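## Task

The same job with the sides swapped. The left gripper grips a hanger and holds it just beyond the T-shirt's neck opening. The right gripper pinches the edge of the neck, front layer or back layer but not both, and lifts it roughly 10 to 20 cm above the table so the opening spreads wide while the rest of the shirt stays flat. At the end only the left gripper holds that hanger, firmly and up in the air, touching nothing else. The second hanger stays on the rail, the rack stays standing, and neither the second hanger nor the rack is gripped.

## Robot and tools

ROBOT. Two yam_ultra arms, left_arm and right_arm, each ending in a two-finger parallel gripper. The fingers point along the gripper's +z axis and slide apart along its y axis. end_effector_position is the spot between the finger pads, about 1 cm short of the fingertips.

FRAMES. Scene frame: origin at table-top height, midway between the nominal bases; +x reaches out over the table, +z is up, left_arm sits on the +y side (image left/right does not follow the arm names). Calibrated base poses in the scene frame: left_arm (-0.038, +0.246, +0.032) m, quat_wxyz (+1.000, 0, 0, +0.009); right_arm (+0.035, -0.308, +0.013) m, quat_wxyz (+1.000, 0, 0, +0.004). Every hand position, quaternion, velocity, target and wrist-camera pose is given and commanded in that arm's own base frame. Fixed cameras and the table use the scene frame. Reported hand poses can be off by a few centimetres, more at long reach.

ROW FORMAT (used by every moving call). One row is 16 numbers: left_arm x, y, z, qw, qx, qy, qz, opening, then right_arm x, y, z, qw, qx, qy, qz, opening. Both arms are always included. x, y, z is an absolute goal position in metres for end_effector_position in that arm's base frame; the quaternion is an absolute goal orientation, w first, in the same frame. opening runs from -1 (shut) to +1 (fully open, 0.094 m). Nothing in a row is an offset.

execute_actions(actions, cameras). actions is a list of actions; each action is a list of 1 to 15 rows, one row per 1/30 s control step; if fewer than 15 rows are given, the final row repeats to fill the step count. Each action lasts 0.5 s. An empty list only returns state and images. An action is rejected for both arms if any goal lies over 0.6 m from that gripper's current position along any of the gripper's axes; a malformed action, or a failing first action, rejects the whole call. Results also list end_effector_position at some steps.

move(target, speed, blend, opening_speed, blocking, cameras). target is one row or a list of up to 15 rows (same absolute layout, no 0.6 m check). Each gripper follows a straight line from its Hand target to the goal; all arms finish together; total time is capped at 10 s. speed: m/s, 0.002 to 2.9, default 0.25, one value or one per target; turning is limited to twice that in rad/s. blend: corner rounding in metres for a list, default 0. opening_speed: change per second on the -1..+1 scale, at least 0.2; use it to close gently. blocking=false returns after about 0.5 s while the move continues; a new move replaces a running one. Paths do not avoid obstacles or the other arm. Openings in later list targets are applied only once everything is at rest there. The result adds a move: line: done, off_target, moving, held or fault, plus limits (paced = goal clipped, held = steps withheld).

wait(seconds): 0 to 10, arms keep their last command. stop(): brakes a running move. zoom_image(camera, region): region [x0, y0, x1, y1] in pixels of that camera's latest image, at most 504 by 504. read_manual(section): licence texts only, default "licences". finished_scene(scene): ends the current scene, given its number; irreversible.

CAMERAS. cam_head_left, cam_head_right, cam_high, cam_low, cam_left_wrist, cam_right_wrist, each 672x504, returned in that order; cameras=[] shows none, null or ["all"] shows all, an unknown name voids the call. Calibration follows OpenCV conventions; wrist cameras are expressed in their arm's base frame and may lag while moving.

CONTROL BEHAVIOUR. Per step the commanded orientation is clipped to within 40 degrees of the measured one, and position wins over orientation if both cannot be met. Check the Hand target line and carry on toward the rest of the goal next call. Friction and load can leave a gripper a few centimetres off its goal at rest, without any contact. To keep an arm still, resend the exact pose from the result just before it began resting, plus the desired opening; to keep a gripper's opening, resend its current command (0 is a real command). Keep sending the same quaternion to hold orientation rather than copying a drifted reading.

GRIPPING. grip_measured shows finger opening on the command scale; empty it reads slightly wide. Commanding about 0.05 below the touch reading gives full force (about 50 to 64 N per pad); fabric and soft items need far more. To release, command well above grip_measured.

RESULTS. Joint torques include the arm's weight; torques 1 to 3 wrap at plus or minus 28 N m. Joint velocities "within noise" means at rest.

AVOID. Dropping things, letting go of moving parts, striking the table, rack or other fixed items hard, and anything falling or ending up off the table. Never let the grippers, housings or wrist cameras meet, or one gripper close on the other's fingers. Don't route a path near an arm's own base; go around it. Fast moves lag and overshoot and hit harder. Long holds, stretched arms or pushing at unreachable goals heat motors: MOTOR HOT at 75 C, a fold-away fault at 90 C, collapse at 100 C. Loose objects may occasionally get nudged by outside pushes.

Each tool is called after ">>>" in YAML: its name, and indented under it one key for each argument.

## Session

>>> execute_actions:
  actions: []

Scene clock: 0.00 s.
left_arm: end_effector_position=(+0.3206, -0.0642, +0.1530) grip_measured=-0.823 end_effector_quat_wxyz=(+0.483, +0.428, +0.709, -0.285) | right_arm: end_effector_position=(+0.3837, +0.0011, +0.4072) grip_measured=+1.000 end_effector_quat_wxyz=(+0.707, +0.000, +0.707, +0.000)
Joint positions: left_arm=[0.329 1.478 0.843 -0.544 1.159 1.156 0.008] | right_arm=[0 1.047 1.047 0 0 0 0.094]
Joint velocities: within noise
Joint torques (N m): no reading
Motor temperatures (°C): left_arm=[26 26 26 30 28 29 25] | right_arm=[28 32 27 29 26 25 27]
Heat: left arm: 30 °C; right arm: 32 °C.
Hand target: left_arm +0.3220, -0.0665, +0.1665; +0.500, +0.433, +0.692, -0.289 | right_arm +0.3815, +0.0011, +0.4101; +0.709, +0.000, +0.706, +0.000
Tool commands: left_gripper/opening=-1.0 right_gripper/opening=+1.0
camera_calibration:
cam_left_wrist: T_world_to_cam=[[-0.879637, -0.475145, -0.0218173, 0.25551], [-0.330445, 0.643457, -0.690485, 0.29022], [0.342119, -0.600166, -0.723018, 0.0491618], [0, 0, 0, 1]] pos_world=[0.303838, -0.0358344, 0.241512]
cam_right_wrist: T_world_to_cam=[[0.00688815, -0.999976, -0.000742763, 0.000854047], [-0.439105, -0.00235735, -0.898433, 0.569778], [0.89841, 0.00651469, -0.43911, -0.0839137], [0, 0, 0, 1]] pos_world=[0.325575, 0.00274387, 0.475061]

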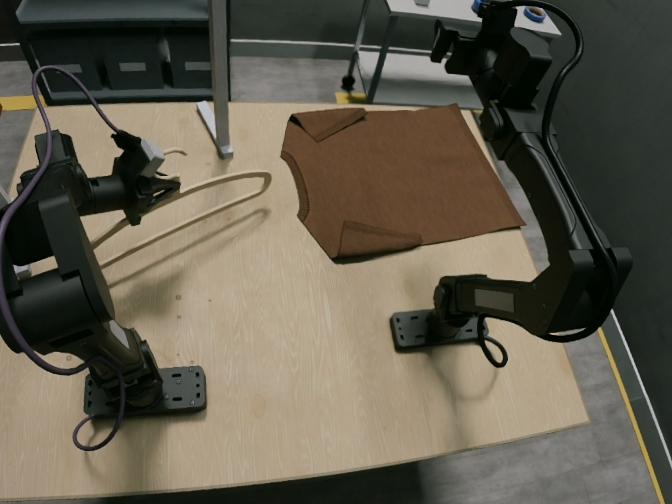

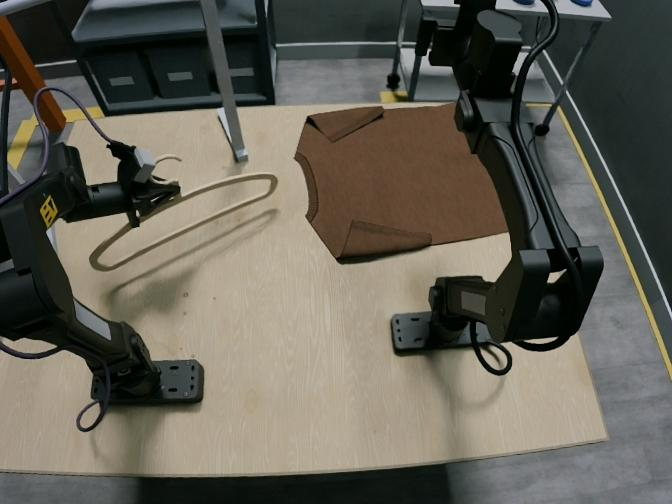

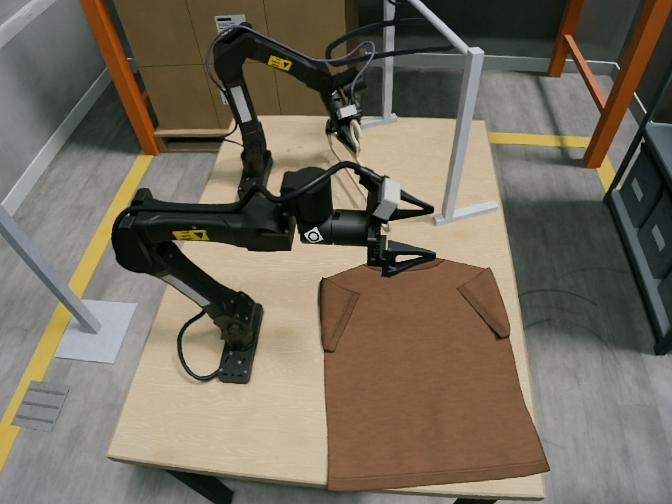

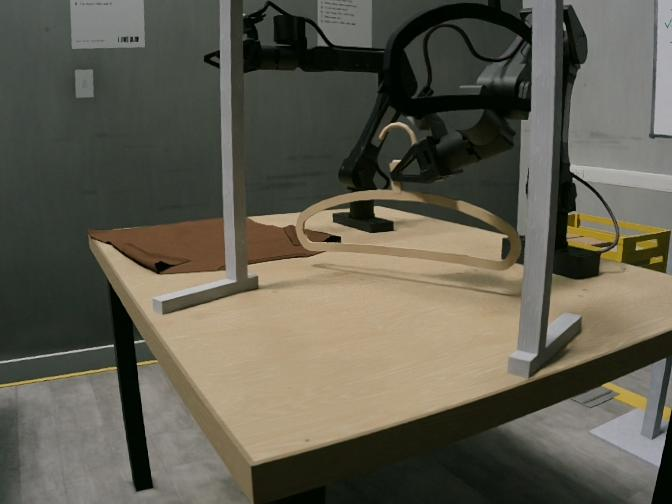

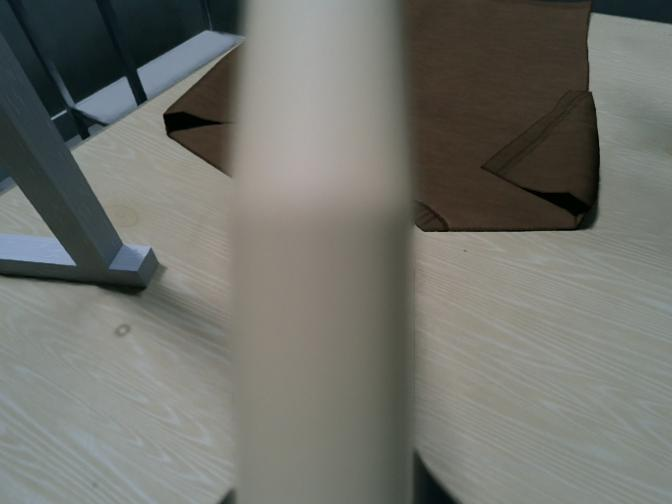

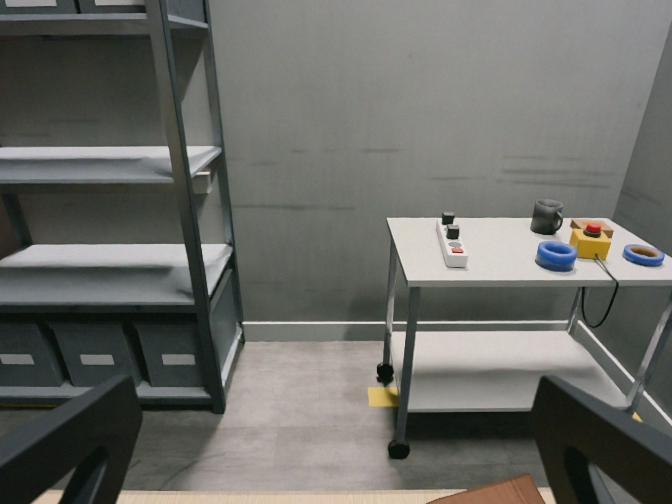

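>>> move:
  target:
    - [0.25,-0.015,0.19,0.5,0.433,0.692,-0.289,-1,0.39,0.15,0.25,0,-0.737,0.676,0,-0.1]
    - [0.25,-0.015,0.19,0.5,0.433,0.692,-0.289,-1,0.395,0.235,0.07,0,-0.737,0.676,0,-0.1]
  speed: 0.12
  blend: 0.03

Scene clock: 10.83 s.
left_arm: end_effector_position=(+0.2448, -0.0186, +0.1803) grip_measured=-0.823 end_effector_quat_wxyz=(+0.486, +0.440, +0.698, -0.289) | right_arm: end_effector_position=(+0.3918, +0.1992, +0.1487) grip_measured=-0.098 end_effector_quat_wxyz=(-0.027, +0.738, -0.675, +0.009)
Joint positions: left_arm=[0.658 1.505 0.969 -1.481 1.161 2.078 0.008] | right_arm=[0.467 2.242 2.298 -1.57 -0.002 -1.192 0.042]
Joint velocities: within noise
Joint torques (N m): left_arm=[0.59 -4.44 7.64 -0.53 0.79 0.07] | right_arm=[0.35 -11.25 7.23 0.4 0.04 0.09]
Motor temperatures (°C): left_arm=[26 27 27 30 28 29 25] | right_arm=[28 33 28 30 26 25 27]
Heat: left arm: 30 °C; right arm: 33 °C.
Hand target: left_arm +0.2499, -0.0150, +0.1898; +0.499, +0.432, +0.694, -0.287 | right_arm +0.3927, +0.2013, +0.1404; -0.016, +0.737, -0.676, +0.006
Off the commanded pose: left_arm 0.012 m, 2 deg | right_arm 0.086 m, 3 deg.
joint sent to its limit (left arm) — joint 6 (wrist roll), upper limit.
joint sent to its limit (right arm) — joint 4 (wrist pitch), lower limit.
move: off_target (left_arm, right_arm; path cut at 10 s); path passed 1 of 2 targets
camera_calibration:
cam_left_wrist: T_world_to_cam=[[-0.892106, -0.450275, -0.037409, 0.217314], [-0.299178, 0.650726, -0.697888, 0.248535], [0.338585, -0.611398, -0.715229, 0.121561], [0, 0, 0, 1]] pos_world=[0.227065, 0.0104453, 0.268523]
cam_right_wrist: T_world_to_cam=[[0.995122, 0.0874755, 0.0456109, -0.411985], [0.0604936, -0.906288, 0.41831, 0.130166], [0.0779285, -0.41351, -0.907158, 0.268733], [0, 0, 0, 1]] pos_world=[0.381159, 0.26513, 0.208125]

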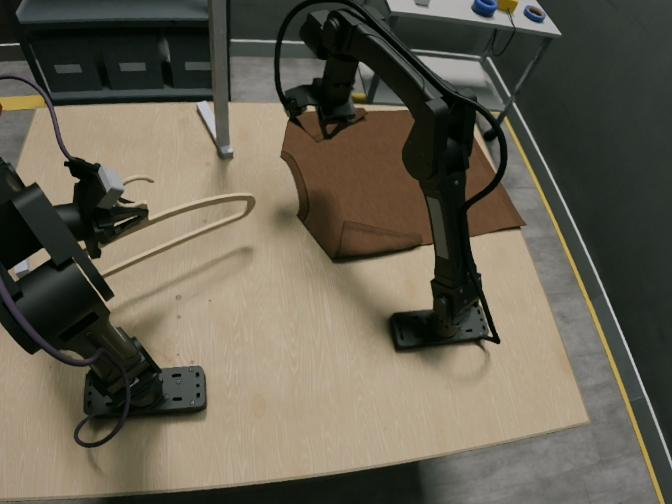

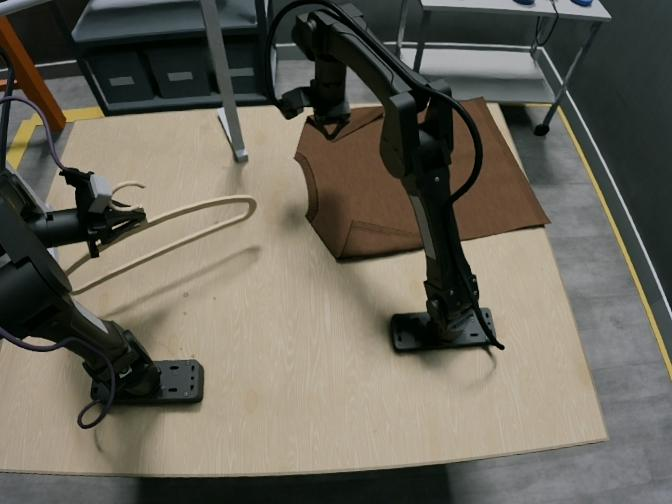

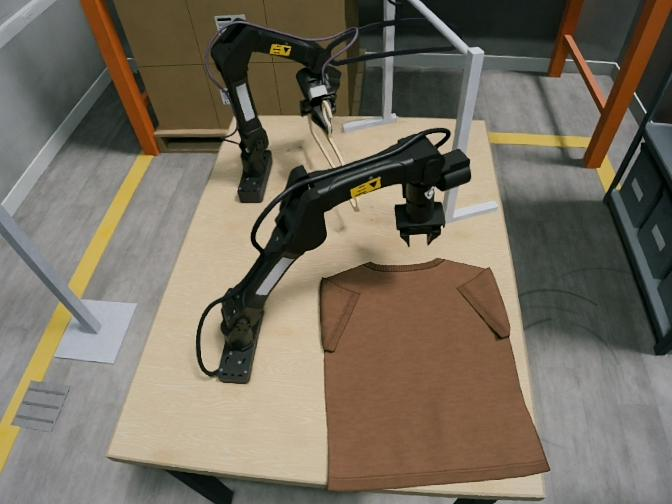

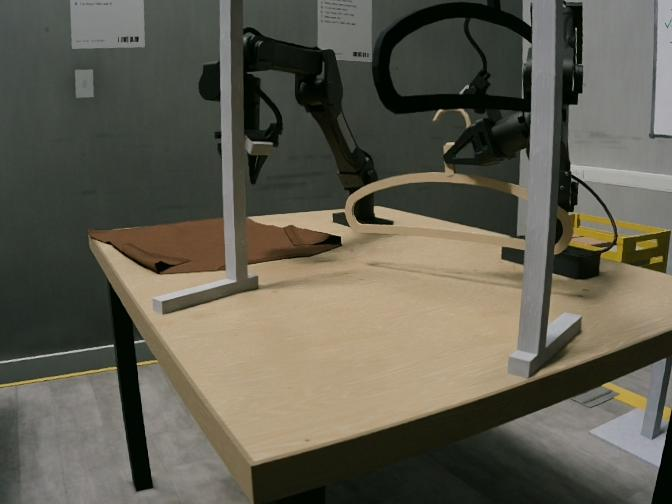

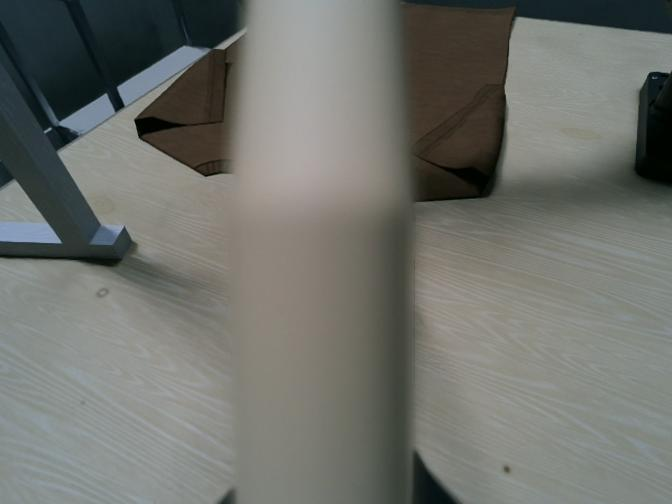

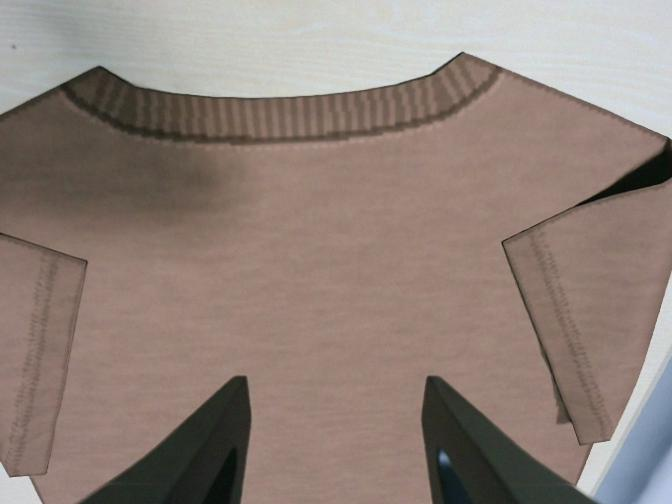

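>>> move:
  target:
    - [0.25,-0.015,0.19,0.5,0.433,0.692,-0.289,-1,0.366,0.237,0.08,0,-0.737,0.676,0,-0.1]
    - [0.25,-0.015,0.19,0.5,0.433,0.692,-0.289,-1,0.366,0.239,0.02,0,-0.737,0.676,0,-0.1]
  speed: [0.1,0.05]
  cameras: ["cam_right_wrist","cam_low"]

Scene clock: 13.77 s.
left_arm: end_effector_position=(+0.2447, -0.0186, +0.1803) grip_measured=-0.823 end_effector_quat_wxyz=(+0.486, +0.439, +0.698, -0.289) | right_arm: end_effector_position=(+0.3715, +0.2392, +0.0355) grip_measured=-0.098 end_effector_quat_wxyz=(-0.017, +0.737, -0.676, +0.004)
Joint positions: left_arm=[0.658 1.505 0.969 -1.482 1.16 2.078 0.008] | right_arm=[0.569 2.242 1.845 -1.139 -0.001 -1.087 0.042]
Joint velocities: within noise
Joint torques (N m): left_arm=[0.72 -4.4 7.65 -0.53 0.8 0.06] | right_arm=[0.57 -12.03 4.53 0.59 0.04 0.06]
Motor temperatures (°C): left_arm=[26 27 27 30 28 29 25] | right_arm=[28 33 28 30 26 25 27]
Heat: left arm: 30 °C; right arm: 33 °C.
Hand target: left_arm +0.2499, -0.0151, +0.1898; +0.499, +0.432, +0.694, -0.287 | right_arm +0.3657, +0.2387, +0.0203; +0.000, +0.737, -0.676, +0.000
Off the commanded pose: left_arm 0.012 m, 2 deg | right_arm 0.016 m, 2 deg.
joint sent to its limit (left arm) — joint 6 (wrist roll), upper limit. The joint targets still meet the commanded pose.
move: off_target (left_arm, right_arm)
camera_calibration:
cam_right_wrist: T_world_to_cam=[[0.996151, 0.0843872, 0.0237179, -0.389074], [0.066435, -0.903336, 0.423758, 0.211775], [0.057185, -0.420551, -0.905465, 0.193455], [0, 0, 0, 1]] pos_world=[0.362444, 0.305494, 0.0946541]
Images, in order (width x height): cam_low 672x504, cam_right_wrist 672x504.

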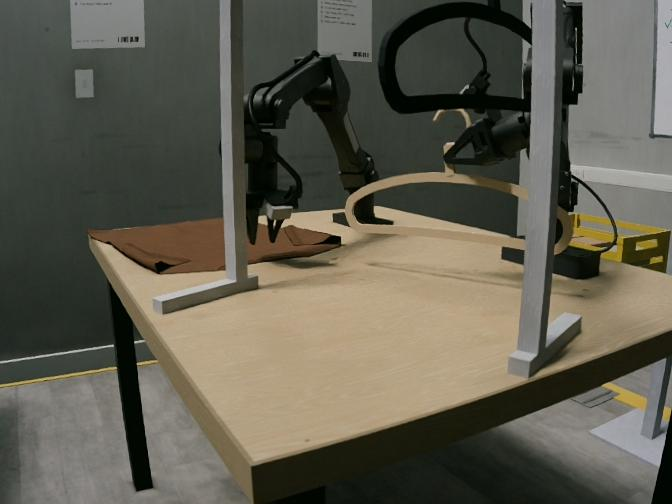

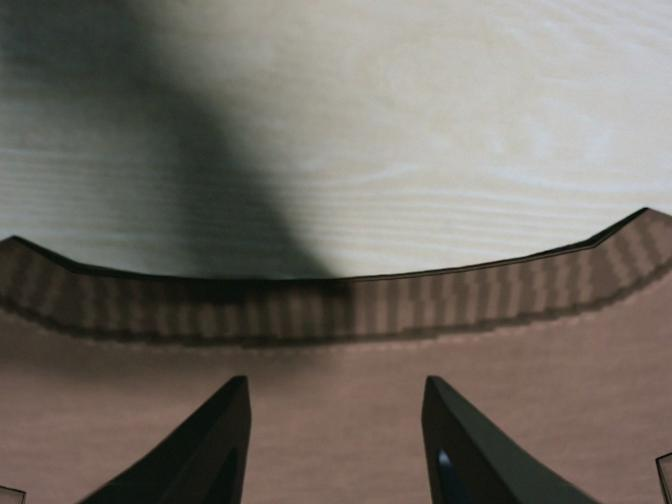

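>>> move:
  target:
    - [0.25,-0.015,0.19,0.5,0.433,0.692,-0.289,-1,0.363,0.243,-0.004,0,-0.737,0.676,0,-0.1]
  speed: 0.03
  cameras: ["cam_right_wrist","cam_low"]

>>> zoom_image:
  camera: "cam_low"
  region: [210, 200, 330, 290]

Scene clock: 15.27 s.
left_arm: end_effector_position=(+0.2447, -0.0186, +0.1803) grip_measured=-0.823 end_effector_quat_wxyz=(+0.486, +0.439, +0.698, -0.289) | right_arm: end_effector_position=(+0.3707, +0.2447, +0.0206) grip_measured=-0.098 end_effector_quat_wxyz=(-0.027, +0.736, -0.676, +0.006)
Joint positions: left_arm=[0.658 1.505 0.969 -1.482 1.16 2.078 0.008] | right_arm=[0.581 2.242 1.784 -1.057 -0.001 -1.076 0.042]
Joint velocities: within noise
Joint torques (N m): left_arm=[0.7 -4.42 7.56 -0.52 0.83 0.11] | right_arm=[0.55 -10.28 4.46 0.58 0.04 0.05]
Motor temperatures (°C): left_arm=[26 27 27 30 28 29 26] | right_arm=[28 33 28 30 26 25 27]
Heat: left arm: 30 °C; right arm: 33 °C.
Hand target: left_arm +0.2499, -0.0150, +0.1898; +0.499, +0.432, +0.694, -0.287 | right_arm +0.3622, +0.2424, -0.0031; +0.000, +0.737, -0.676, +0.000
Off the commanded pose: left_arm 0.012 m, 2 deg | right_arm 0.026 m, 3 deg.
joint sent to its limit (left arm) — joint 6 (wrist roll), upper limit. The joint targets still meet the commanded pose.
move: off_target (left_arm, right_arm)
camera_calibration:
cam_right_wrist: T_world_to_cam=[[0.99556, 0.0844031, 0.0416703, -0.388471], [0.0596521, -0.908171, 0.414328, 0.227069], [0.0728143, -0.410003, -0.909173, 0.174013], [0, 0, 0, 1]] pos_world=[0.36053, 0.310352, 0.0803148]
Images, in order (width x height): cam_low 672x504, cam_right_wrist 672x504.

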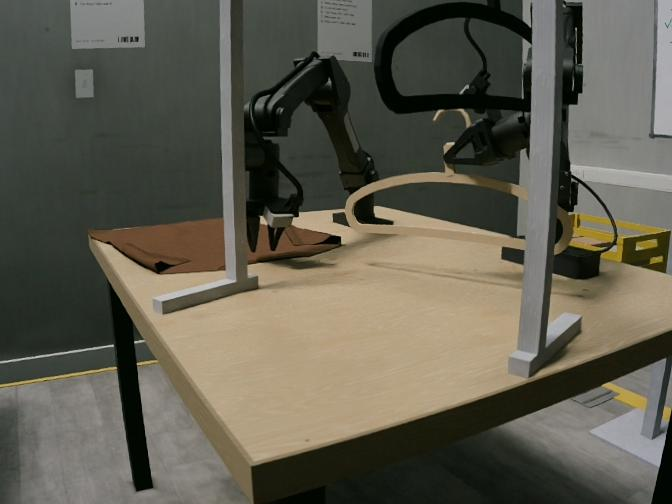

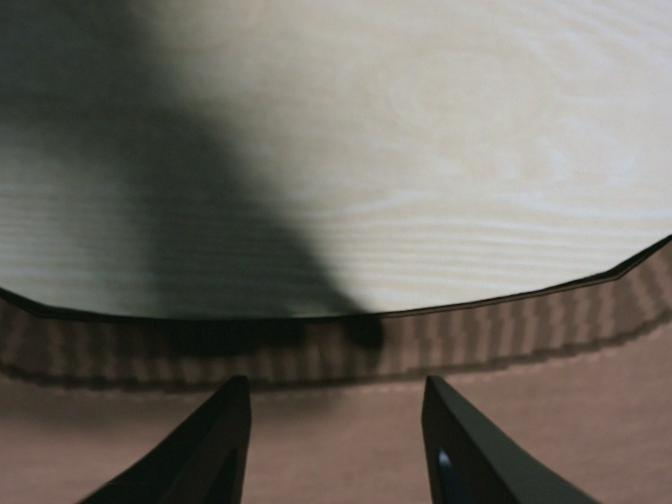

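Scaled by 4.200 from the camera's 672x504 image, which has a finer 960x720 frame.

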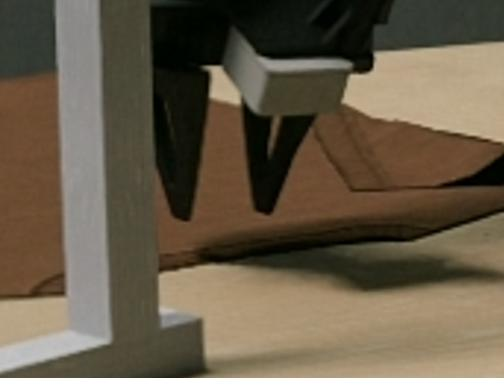

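>>> move:
  target:
    - [0.25,-0.015,0.19,0.5,0.433,0.692,-0.289,-1,0.361,0.239,-0.012,0,-0.737,0.676,0,-0.1]
  speed: 0.02
  cameras: ["cam_right_wrist","cam_low"]

>>> zoom_image:
  camera: "cam_low"
  region: [210, 200, 330, 290]

Scene clock: 16.40 s.
left_arm: end_effector_position=(+0.2447, -0.0186, +0.1803) grip_measured=-0.823 end_effector_quat_wxyz=(+0.486, +0.439, +0.698, -0.289) | right_arm: end_effector_position=(+0.3676, +0.2427, +0.0102) grip_measured=-0.098 end_effector_quat_wxyz=(-0.025, +0.736, -0.676, +0.006)
Joint positions: left_arm=[0.658 1.505 0.969 -1.482 1.16 2.078 0.008] | right_arm=[0.581 2.242 1.742 -1.02 -0.001 -1.075 0.042]
Joint velocities: within noise
Joint torques (N m): left_arm=[0.62 -4.34 7.61 -0.53 0.82 0.08] | right_arm=[0.17 -10.61 4.4 0.61 0.03 0.01]
Motor temperatures (°C): left_arm=[26 27 27 30 28 29 26] | right_arm=[28 33 28 30 26 25 27]
Heat: left arm: 30 °C; right arm: 33 °C.
Hand target: left_arm +0.2499, -0.0150, +0.1898; +0.499, +0.432, +0.694, -0.287 | right_arm +0.3603, +0.2386, -0.0113; +0.000, +0.737, -0.676, +0.000
Off the commanded pose: left_arm 0.012 m, 2 deg | right_arm 0.023 m, 3 deg.
joint sent to its limit (left arm) — joint 6 (wrist roll), upper limit. The joint targets still meet the commanded pose.
move: off_target (left_arm, right_arm)
camera_calibration:
cam_right_wrist: T_world_to_cam=[[0.995748, 0.0840963, 0.037605, -0.384757], [0.0608906, -0.90716, 0.416357, 0.22891], [0.0691278, -0.412297, -0.908423, 0.165961], [0, 0, 0, 1]] pos_world=[0.357709, 0.308439, 0.0699232]
Images, in order (width x height): cam_low 672x504, cam_right_wrist 672x504.

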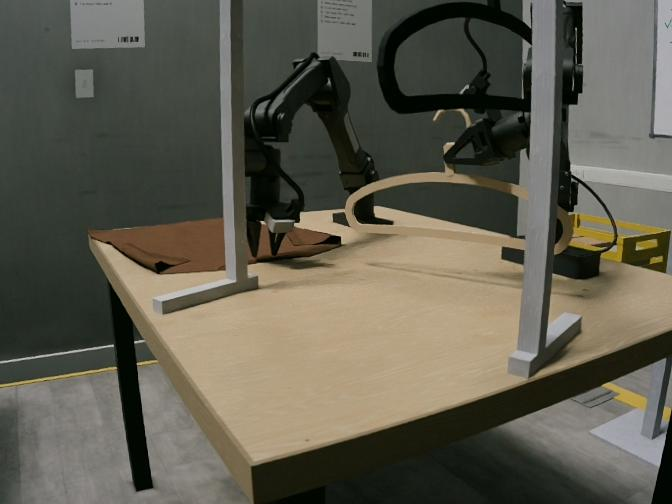

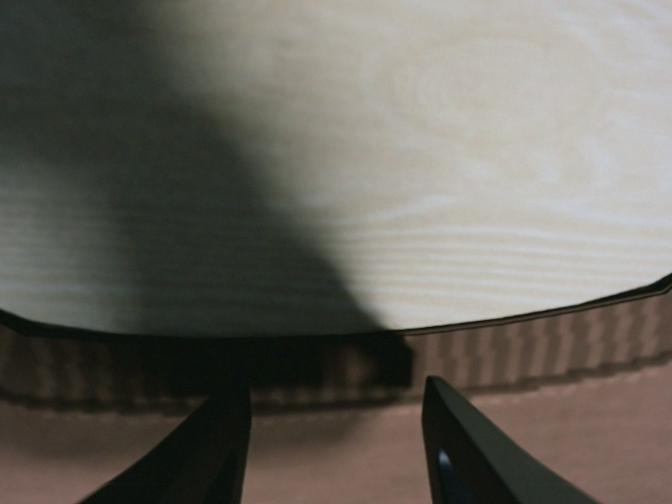

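Scaled by 4.200 from the camera's 672x504 image, which has a finer 960x720 frame.

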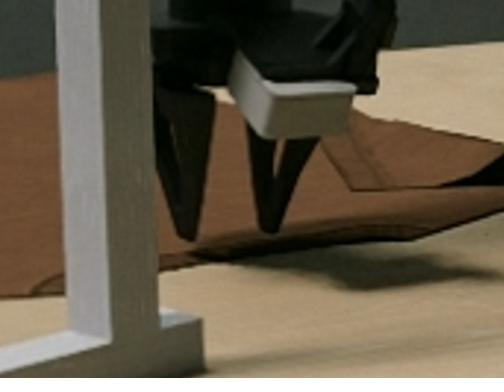

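>>> move:
  target:
    - [0.25,-0.015,0.19,0.5,0.433,0.692,-0.289,-1,0.360,0.237,-0.020,0,-0.737,0.676,0,-0.1]
  speed: 0.02
  cameras: ["cam_right_wrist","cam_low"]

>>> zoom_image:
  camera: "cam_right_wrist"
  region: [180, 280, 480, 504]

>>> zoom_image:
  camera: "cam_low"
  region: [210, 200, 330, 290]

Scene clock: 17.30 s.
left_arm: end_effector_position=(+0.2446, -0.0187, +0.1803) grip_measured=-0.823 end_effector_quat_wxyz=(+0.486, +0.439, +0.698, -0.289) | right_arm: end_effector_position=(+0.3659, +0.2415, +0.0036) grip_measured=-0.098 end_effector_quat_wxyz=(-0.024, +0.736, -0.676, +0.006)
Joint positions: left_arm=[0.658 1.505 0.969 -1.482 1.16 2.078 0.008] | right_arm=[0.581 2.242 1.715 -0.994 -0.001 -1.075 0.042]
Joint velocities: within noise
Joint torques (N m): left_arm=[0.77 -4.38 7.58 -0.53 0.84 0.09] | right_arm=[-0.02 -10.33 4.27 0.66 0.03 -0.02]
Motor temperatures (°C): left_arm=[26 27 27 30 28 29 26] | right_arm=[28 33 28 30 26 25 27]
Heat: left arm: 30 °C; right arm: 33 °C.
Hand target: left_arm +0.2499, -0.0151, +0.1899; +0.499, +0.432, +0.694, -0.287 | right_arm +0.3592, +0.2365, -0.0192; +0.000, +0.737, -0.676, +0.000
Off the commanded pose: left_arm 0.012 m, 2 deg | right_arm 0.025 m, 3 deg.
joint sent to its limit (left arm) — joint 6 (wrist roll), upper limit. The joint targets still meet the commanded pose.
move: off_target (left_arm, right_arm)
camera_calibration:
cam_right_wrist: T_world_to_cam=[[0.995785, 0.0841201, 0.0365636, -0.382669], [0.0613051, -0.9069, 0.416861, 0.230542], [0.068226, -0.412863, -0.908234, 0.160022], [0, 0, 0, 1]] pos_world=[0.356005, 0.307336, 0.0632253]
Images, in order (width x height): cam_low 672x504, cam_right_wrist 672x504.

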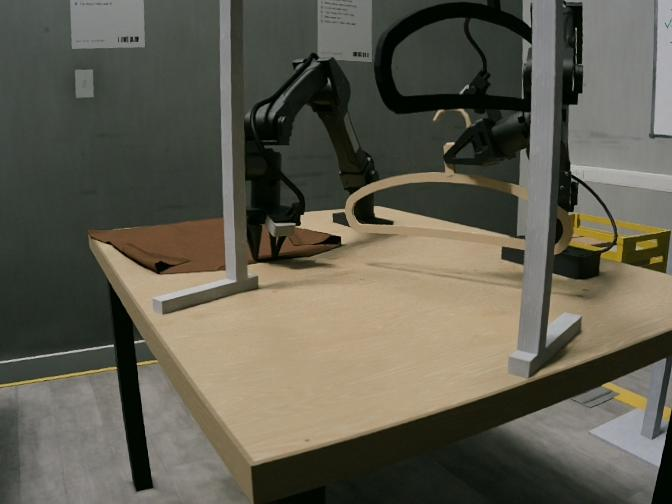

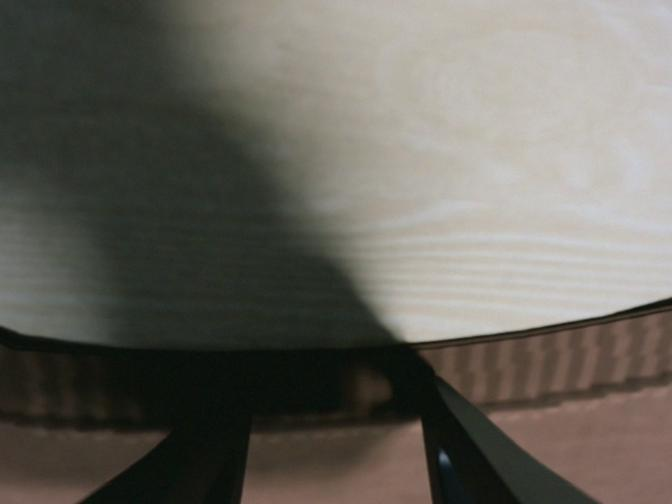

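Scaled by 1.680 from the camera's 672x504 image, which has a finer 960x720 frame.

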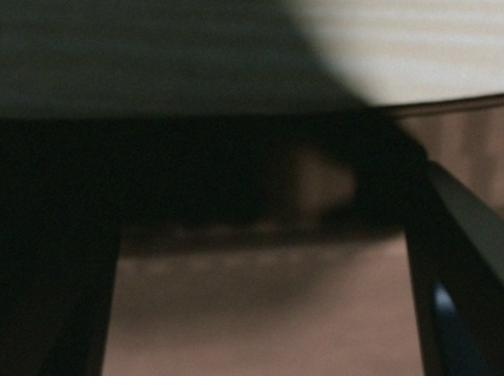

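Scaled by 4.200 from the camera's 672x504 image, which has a finer 960x720 frame.

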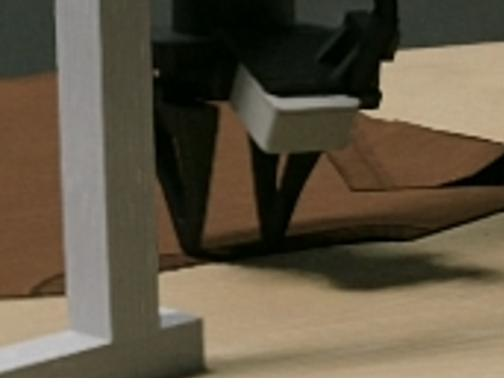

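>>> move:
  target: [0.25,-0.015,0.19,0.5,0.433,0.692,-0.289,-1,0.36,0.237,-0.026,0,-0.737,0.676,0,-0.1]
  speed: 0.02
  cameras: ["cam_right_wrist"]

>>> zoom_image:
  camera: "cam_right_wrist"
  region: [180, 260, 500, 500]

Scene clock: 18.40 s.
left_arm: end_effector_position=(+0.2446, -0.0187, +0.1803) grip_measured=-0.823 end_effector_quat_wxyz=(+0.486, +0.440, +0.698, -0.289) | right_arm: end_effector_position=(+0.3658, +0.2415, +0.0028) grip_measured=-0.098 end_effector_quat_wxyz=(-0.025, +0.736, -0.676, +0.006)
Joint positions: left_arm=[0.658 1.505 0.969 -1.482 1.16 2.078 0.008] | right_arm=[0.581 2.242 1.711 -0.99 -0.001 -1.075 0.042]
Joint velocities: within noise
Joint torques (N m): left_arm=[0.64 -4.51 7.6 -0.51 0.8 0.1] | right_arm=[-0.02 -9.78 3.59 0.82 0.04 -0.02]
Motor temperatures (°C): left_arm=[26 27 27 30 28 29 26] | right_arm=[28 33 28 30 26 25 27]
Heat: left arm: 30 °C; right arm: 33 °C.
Hand target: left_arm +0.2499, -0.0151, +0.1899; +0.499, +0.432, +0.694, -0.287 | right_arm +0.3587, +0.2362, -0.0248; +0.000, +0.737, -0.676, +0.000
Off the commanded pose: left_arm 0.012 m, 2 deg | right_arm 0.030 m, 3 deg.
joint sent to its limit (left arm) — joint 6 (wrist roll), upper limit. The joint targets still meet the commanded pose.
move: off_target (left_arm, right_arm)
camera_calibration:
cam_right_wrist: T_world_to_cam=[[0.995763, 0.0840708, 0.0372711, -0.382556], [0.0609938, -0.907082, 0.416511, 0.230982], [0.0688243, -0.412473, -0.908366, 0.158936], [0, 0, 0, 1]] pos_world=[0.355908, 0.307238, 0.0624238]
Images, in order (width x height): cam_right_wrist 672x504.

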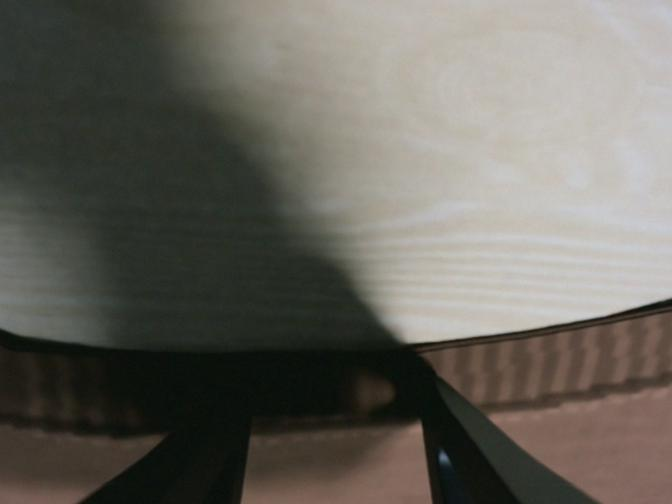

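Scaled by 1.575 from the camera's 672x504 image, which has a finer 960x720 frame.

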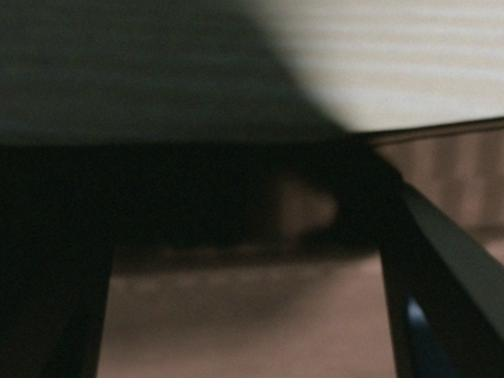

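>>> move:
  target: [0.25,-0.015,0.19,0.5,0.433,0.692,-0.289,-1,0.36,0.237,-0.026,0,-0.737,0.676,0,-1]
  opening_speed: 0.6
  cameras: ["cam_right_wrist"]

>>> move:
  target: [0.25,-0.015,0.19,0.5,0.433,0.692,-0.289,-1,0.36,0.232,0.05,0,-0.737,0.676,0,-1]
  speed: 0.05
  cameras: ["cam_right_wrist","cam_low"]

Scene clock: 20.27 s.
left_arm: end_effector_position=(+0.2446, -0.0187, +0.1803) grip_measured=-0.823 end_effector_quat_wxyz=(+0.486, +0.440, +0.698, -0.289) | right_arm: end_effector_position=(+0.3670, +0.2422, +0.0024) grip_measured=-0.972 end_effector_quat_wxyz=(-0.027, +0.736, -0.676, +0.006)
Joint positions: left_arm=[0.658 1.505 0.969 -1.482 1.16 2.078 0.008] | right_arm=[0.581 2.242 1.71 -0.982 -0.001 -1.075 0.001]
Joint velocities: within noise
Joint torques (N m): left_arm=[0.72 -4.46 7.56 -0.53 0.82 0.08] | right_arm=[-0.02 -9.76 3.77 0.75 0.04 -0.02]
Motor temperatures (°C): left_arm=[26 27 27 30 28 29 26] | right_arm=[28 33 28 30 26 25 27]
Heat: left arm: 30 °C; right arm: 33 °C.
Hand target: left_arm +0.2499, -0.0150, +0.1898; +0.499, +0.432, +0.694, -0.287 | right_arm +0.3588, +0.2363, -0.0248; +0.000, +0.737, -0.676, +0.000
Off the commanded pose: left_arm 0.012 m, 2 deg | right_arm 0.030 m, 3 deg.
joint sent to its limit (left arm) — joint 6 (wrist roll), upper limit. The joint targets still meet the commanded pose.
move: off_target (left_arm, right_arm)
camera_calibration:
cam_right_wrist: T_world_to_cam=[[0.995551, 0.08402, 0.0426453, -0.383666], [0.0589478, -0.908478, 0.413755, 0.23291], [0.0735061, -0.409401, -0.909389, 0.15639], [0, 0, 0, 1]] pos_world=[0.356734, 0.307855, 0.0622126]
Images, in order (width x height): cam_right_wrist 672x504.

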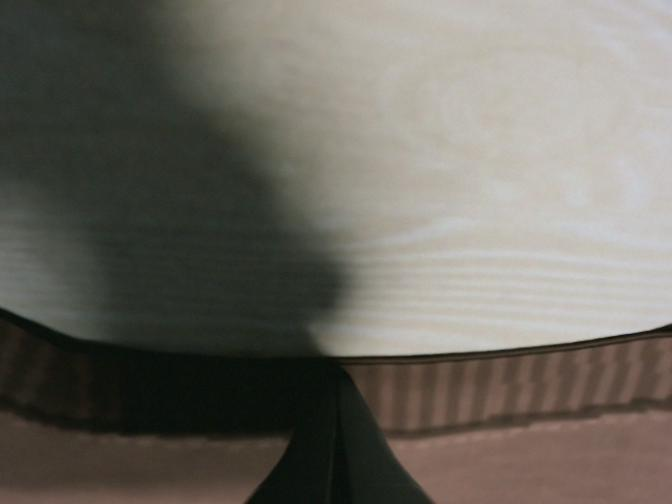

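Scene clock: 22.40 s.
left_arm: end_effector_position=(+0.2446, -0.0187, +0.1803) grip_measured=-0.823 end_effector_quat_wxyz=(+0.486, +0.440, +0.698, -0.289) | right_arm: end_effector_position=(+0.3531, +0.2314, +0.0313) grip_measured=-0.974 end_effector_quat_wxyz=(+0.020, +0.737, -0.675, -0.006)
Joint positions: left_arm=[0.658 1.505 0.969 -1.482 1.16 2.078 0.008] | right_arm=[0.577 2.242 1.828 -1.197 -0.001 -1.081 0.001]
Joint velocities: within noise
Joint torques (N m): left_arm=[0.64 -4.46 7.6 -0.53 0.82 0.08] | right_arm=[-0.51 -17.14 7.28 0.22 0.04 -0.07]
Motor temperatures (°C): left_arm=[26 27 27 30 28 29 26] | right_arm=[28 34 28 30 26 25 27]
Heat: left arm: 30 °C; right arm: 34 °C.
Hand target: left_arm +0.2499, -0.0150, +0.1898; +0.499, +0.432, +0.694, -0.287 | right_arm +0.3597, +0.2318, +0.0497; +0.000, +0.737, -0.676, +0.000
Off the commanded pose: left_arm 0.012 m, 2 deg | right_arm 0.020 m, 2 deg.
joint sent to its limit (left arm) — joint 6 (wrist roll), upper limit. The joint targets still meet the commanded pose.
move: off_target (left_arm, right_arm)
camera_calibration:
cam_right_wrist: T_world_to_cam=[[0.995343, 0.0862841, -0.0429821, -0.368029], [0.0963892, -0.885135, 0.455242, 0.192012], [0.0012351, -0.457264, -0.88933, 0.215153], [0, 0, 0, 1]] pos_world=[0.347542, 0.300093, 0.0881117]
Images, in order (width x height): cam_low 672x504, cam_right_wrist 672x504.

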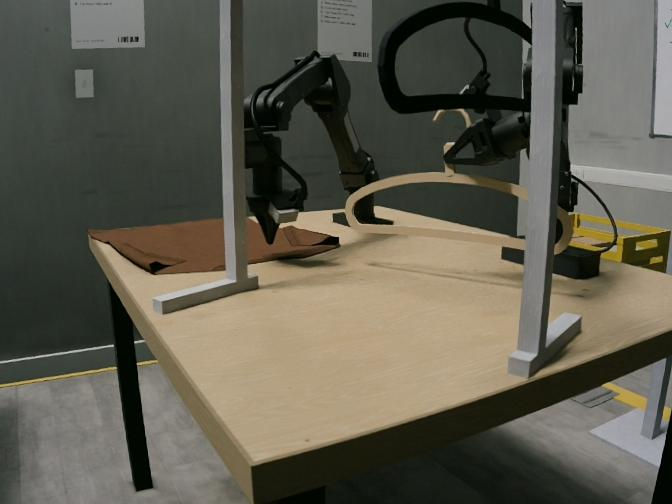

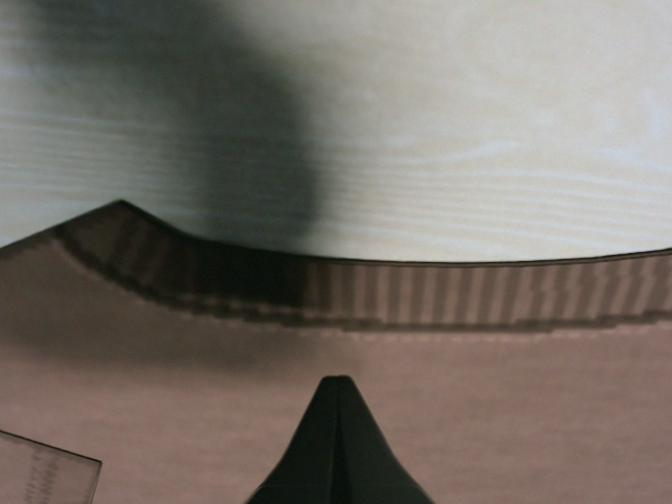

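>>> move:
  target:
    - [0.25,-0.015,0.19,0.5,0.433,0.692,-0.289,-1,0.36,0.236,0.02,0,-0.737,0.676,0,-0.1]
    - [0.25,-0.015,0.19,0.5,0.433,0.692,-0.289,-1,0.36,0.237,-0.034,0,-0.737,0.676,0,-0.1]
  speed: [0.04,0.02]
  cameras: ["cam_right_wrist"]

>>> zoom_image:
  camera: "cam_right_wrist"
  region: [180, 260, 500, 500]

Scene clock: 26.27 s.
left_arm: end_effector_position=(+0.2446, -0.0187, +0.1803) grip_measured=-0.823 end_effector_quat_wxyz=(+0.486, +0.439, +0.698, -0.290) | right_arm: end_effector_position=(+0.3663, +0.2400, +0.0018) grip_measured=-0.102 end_effector_quat_wxyz=(-0.024, +0.737, -0.675, +0.006)
Joint positions: left_arm=[0.658 1.505 0.969 -1.482 1.16 2.078 0.008] | right_arm=[0.577 2.242 1.707 -0.986 -0.001 -1.081 0.042]
Joint velocities: within noise
Joint torques (N m): left_arm=[0.7 -4.42 7.64 -0.51 0.82 0.07] | right_arm=[0.23 -9.05 2.7 1.05 0.03 0.04]
Motor temperatures (°C): left_arm=[26 27 27 30 29 29 26] | right_arm=[28 34 28 30 26 25 27]
Heat: left arm: 30 °C; right arm: 34 °C.
Hand target: left_arm +0.2499, -0.0150, +0.1898; +0.499, +0.432, +0.694, -0.287 | right_arm +0.3582, +0.2357, -0.0321; +0.000, +0.737, -0.676, +0.000
Off the commanded pose: left_arm 0.012 m, 2 deg | right_arm 0.036 m, 3 deg.
joint sent to its limit (left arm) — joint 6 (wrist roll), upper limit. The joint targets still meet the commanded pose.
move: off_target (left_arm, right_arm)
camera_calibration:
cam_right_wrist: T_world_to_cam=[[0.995568, 0.0864295, 0.0370804, -0.383445], [0.0631913, -0.906752, 0.416902, 0.229193], [0.0696553, -0.412711, -0.908195, 0.157189], [0, 0, 0, 1]] pos_world=[0.356314, 0.305835, 0.0614251]
Images, in order (width x height): cam_right_wrist 672x504.

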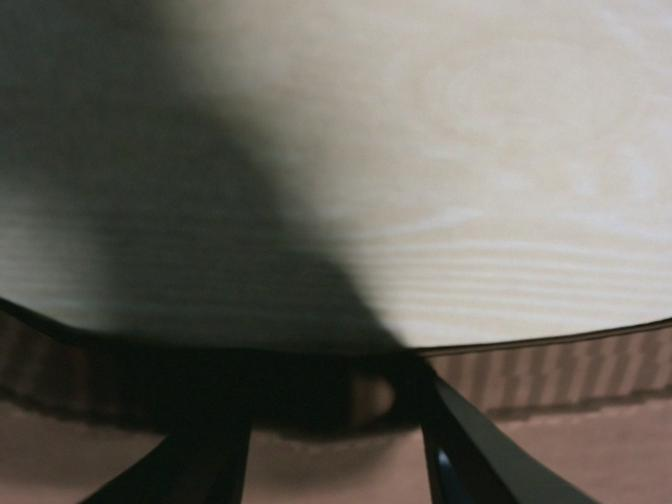

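Scaled by 1.575 from the camera's 672x504 image, which has a finer 960x720 frame.

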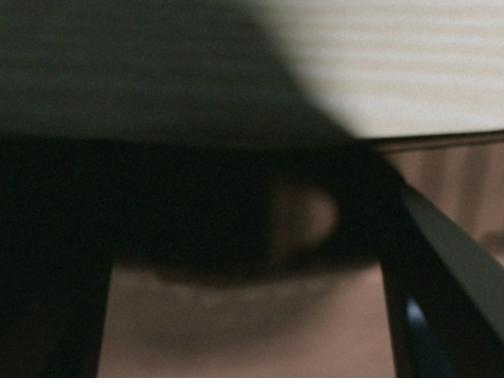

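>>> move:
  target:
    - [0.25,-0.015,0.19,0.5,0.433,0.692,-0.289,-1,0.36,0.237,-0.041,0,-0.737,0.676,0,-0.1]
    - [0.25,-0.015,0.19,0.5,0.433,0.692,-0.289,-1,0.36,0.237,-0.041,0,-0.737,0.676,0,-1]
  speed: 0.02
  opening_speed: 0.6
  cameras: ["cam_right_wrist"]

>>> zoom_image:
  camera: "cam_right_wrist"
  region: [180, 260, 500, 500]

Scene clock: 28.87 s.
left_arm: end_effector_position=(+0.2446, -0.0187, +0.1803) grip_measured=-0.823 end_effector_quat_wxyz=(+0.486, +0.439, +0.698, -0.290) | right_arm: end_effector_position=(+0.3643, +0.2407, +0.0004) grip_measured=-0.972 end_effector_quat_wxyz=(-0.024, +0.737, -0.675, +0.001)
Joint positions: left_arm=[0.658 1.505 0.969 -1.482 1.16 2.078 0.008] | right_arm=[0.577 2.242 1.702 -0.984 -0.01 -1.081 0.001]
Joint velocities: within noise
Joint torques (N m): left_arm=[0.65 -4.49 7.6 -0.51 0.83 0.04] | right_arm=[0.24 -8.43 2.09 1.24 0.12 0.04]
Motor temperatures (°C): left_arm=[26 27 27 30 29 29 26] | right_arm=[28 34 28 30 26 25 27]
Heat: left arm: 30 °C; right arm: 34 °C.
Hand target: left_arm +0.2499, -0.0150, +0.1898; +0.499, +0.432, +0.694, -0.287 | right_arm +0.3573, +0.2352, -0.0385; +0.001, +0.737, -0.676, +0.000
Off the commanded pose: left_arm 0.012 m, 2 deg | right_arm 0.042 m, 3 deg.
joint sent to its limit (left arm) — joint 6 (wrist roll), upper limit. The joint targets still meet the commanded pose.
move: off_target (left_arm, right_arm); target 2's new opening was sent with right_arm's hand 0.043 m and 3 deg from that target
camera_calibration:
cam_right_wrist: T_world_to_cam=[[0.995796, 0.086698, 0.0295562, -0.381516], [0.0669691, -0.909249, 0.410829, 0.229769], [0.062492, -0.407123, -0.911233, 0.157623], [0, 0, 0, 1]] pos_world=[0.354675, 0.306166, 0.0605116]
Images, in order (width x height): cam_right_wrist 672x504.

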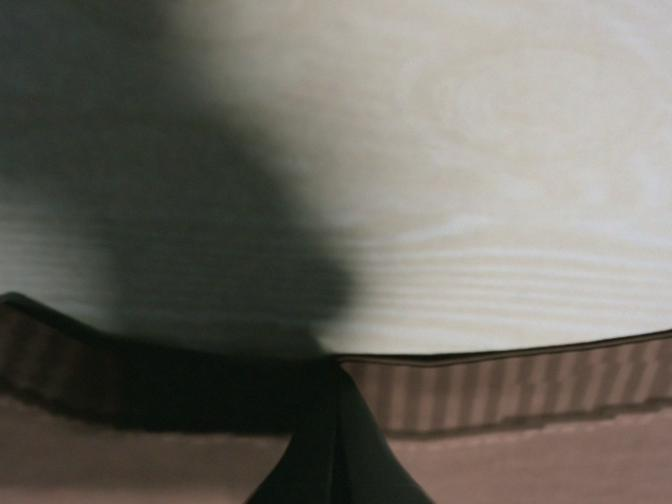

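Scaled by 1.575 from the camera's 672x504 image, which has a finer 960x720 frame.

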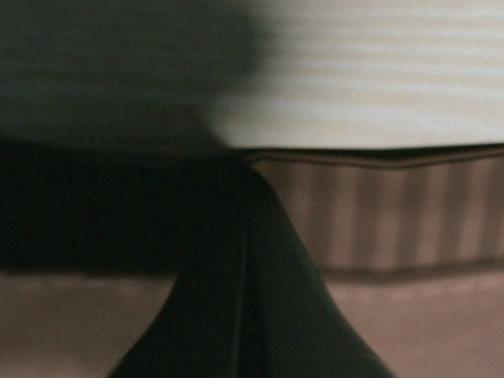

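>>> move:
  target: [0.25,-0.015,0.19,0.5,0.433,0.692,-0.289,-1,0.36,0.234,0.04,0,-0.737,0.676,0,-1]
  speed: 0.05
  cameras: ["cam_right_wrist"]

Scene clock: 31.20 s.
left_arm: end_effector_position=(+0.2446, -0.0187, +0.1803) grip_measured=-0.823 end_effector_quat_wxyz=(+0.486, +0.439, +0.698, -0.290) | right_arm: end_effector_position=(+0.3546, +0.2331, +0.0268) grip_measured=-0.974 end_effector_quat_wxyz=(+0.013, +0.737, -0.675, -0.005)
Joint positions: left_arm=[0.658 1.505 0.969 -1.482 1.16 2.078 0.008] | right_arm=[0.577 2.24 1.806 -1.164 -0.004 -1.081 0.001]
Joint velocities: within noise
Joint torques (N m): left_arm=[0.59 -4.4 7.68 -0.52 0.81 0.06] | right_arm=[-0.21 -15.87 7.28 0.21 0.07 -0.02]
Motor temperatures (°C): left_arm=[26 27 27 30 29 29 26] | right_arm=[28 34 28 30 26 25 27]
Heat: left arm: 30 °C; right arm: 34 °C.
Hand target: left_arm +0.2499, -0.0150, +0.1898; +0.499, +0.432, +0.694, -0.287 | right_arm +0.3599, +0.2339, +0.0399; +0.000, +0.737, -0.676, +0.000
Off the commanded pose: left_arm 0.012 m, 2 deg | right_arm 0.014 m, 2 deg.
joint sent to its limit (left arm) — joint 6 (wrist roll), upper limit. The joint targets still meet the commanded pose.
move: off_target (left_arm, right_arm)
camera_calibration:
cam_right_wrist: T_world_to_cam=[[0.995721, 0.0865171, -0.0324667, -0.370224], [0.0918893, -0.889823, 0.446958, 0.198373], [0.00977995, -0.448029, -0.893965, 0.206896], [0, 0, 0, 1]] pos_world=[0.348388, 0.301243, 0.0842737]
Images, in order (width x height): cam_right_wrist 672x504.

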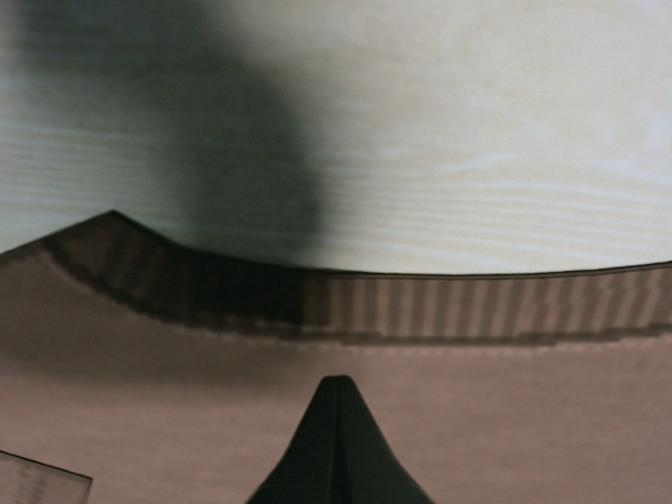

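Not caught; press lower.

>>> move:
  target:
    - [0.25,-0.015,0.19,0.5,0.433,0.692,-0.289,-1,0.362,0.236,0.02,0,-0.737,0.676,0,-0.1]
    - [0.25,-0.015,0.19,0.5,0.433,0.692,-0.289,-1,0.362,0.239,-0.048,0,-0.737,0.676,0,-0.1]
  speed: [0.04,0.02]
  cameras: ["cam_right_wrist"]

>>> zoom_image:
  camera: "cam_right_wrist"
  region: [180, 260, 500, 500]

Scene clock: 35.53 s.
left_arm: end_effector_position=(+0.2445, -0.0187, +0.1803) grip_measured=-0.823 end_effector_quat_wxyz=(+0.486, +0.439, +0.698, -0.290) | right_arm: end_effector_position=(+0.3683, +0.2419, +0.0006) grip_measured=-0.102 end_effector_quat_wxyz=(-0.027, +0.737, -0.675, +0.005)
Joint positions: left_arm=[0.658 1.505 0.969 -1.483 1.16 2.078 0.008] | right_arm=[0.577 2.249 1.714 -0.98 -0.004 -1.081 0.042]
Joint velocities: within noise
Joint torques (N m): left_arm=[0.66 -4.41 7.61 -0.52 0.83 0.11] | right_arm=[0.32 -7.68 1.48 1.38 0.07 0.05]
Motor temperatures (°C): left_arm=[26 27 27 30 29 29 26] | right_arm=[28 35 28 30 26 25 27]
Heat: left arm: 30 °C; right arm: 35 °C.
Hand target: left_arm +0.2499, -0.0151, +0.1899; +0.499, +0.432, +0.694, -0.287 | right_arm +0.3586, +0.2366, -0.0446; +0.001, +0.737, -0.676, +0.000
Off the commanded pose: left_arm 0.012 m, 2 deg | right_arm 0.049 m, 3 deg.
joint sent to its limit (left arm) — joint 6 (wrist roll), upper limit. The joint targets still meet the commanded pose.
move: off_target (left_arm, right_arm)
camera_calibration:
cam_right_wrist: T_world_to_cam=[[0.995448, 0.086354, 0.0403236, -0.385393], [0.0621627, -0.909015, 0.4121, 0.232255], [0.0722413, -0.407718, -0.910246, 0.154663], [0, 0, 0, 1]] pos_world=[0.358028, 0.307463, 0.060609]
Images, in order (width x height): cam_right_wrist 672x504.

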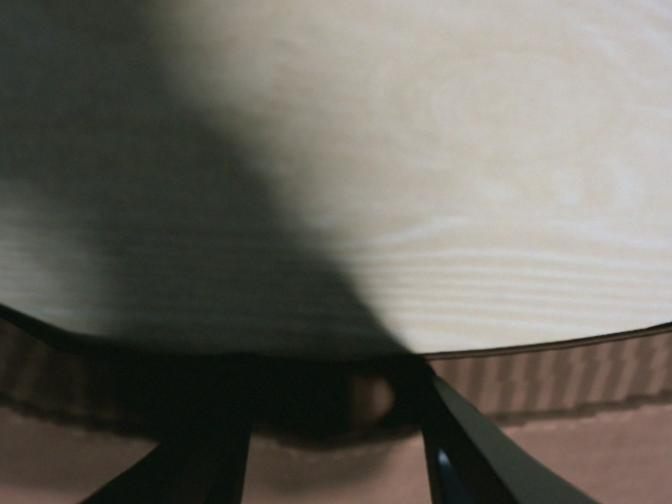

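Scaled by 1.575 from the camera's 672x504 image, which has a finer 960x720 frame.

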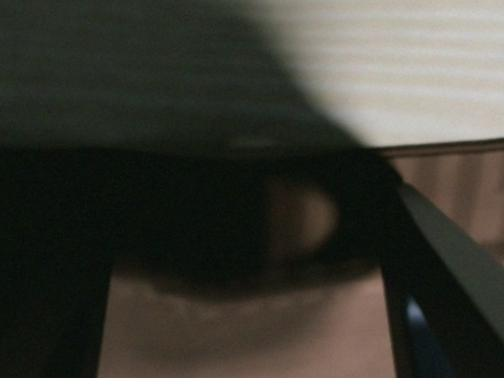

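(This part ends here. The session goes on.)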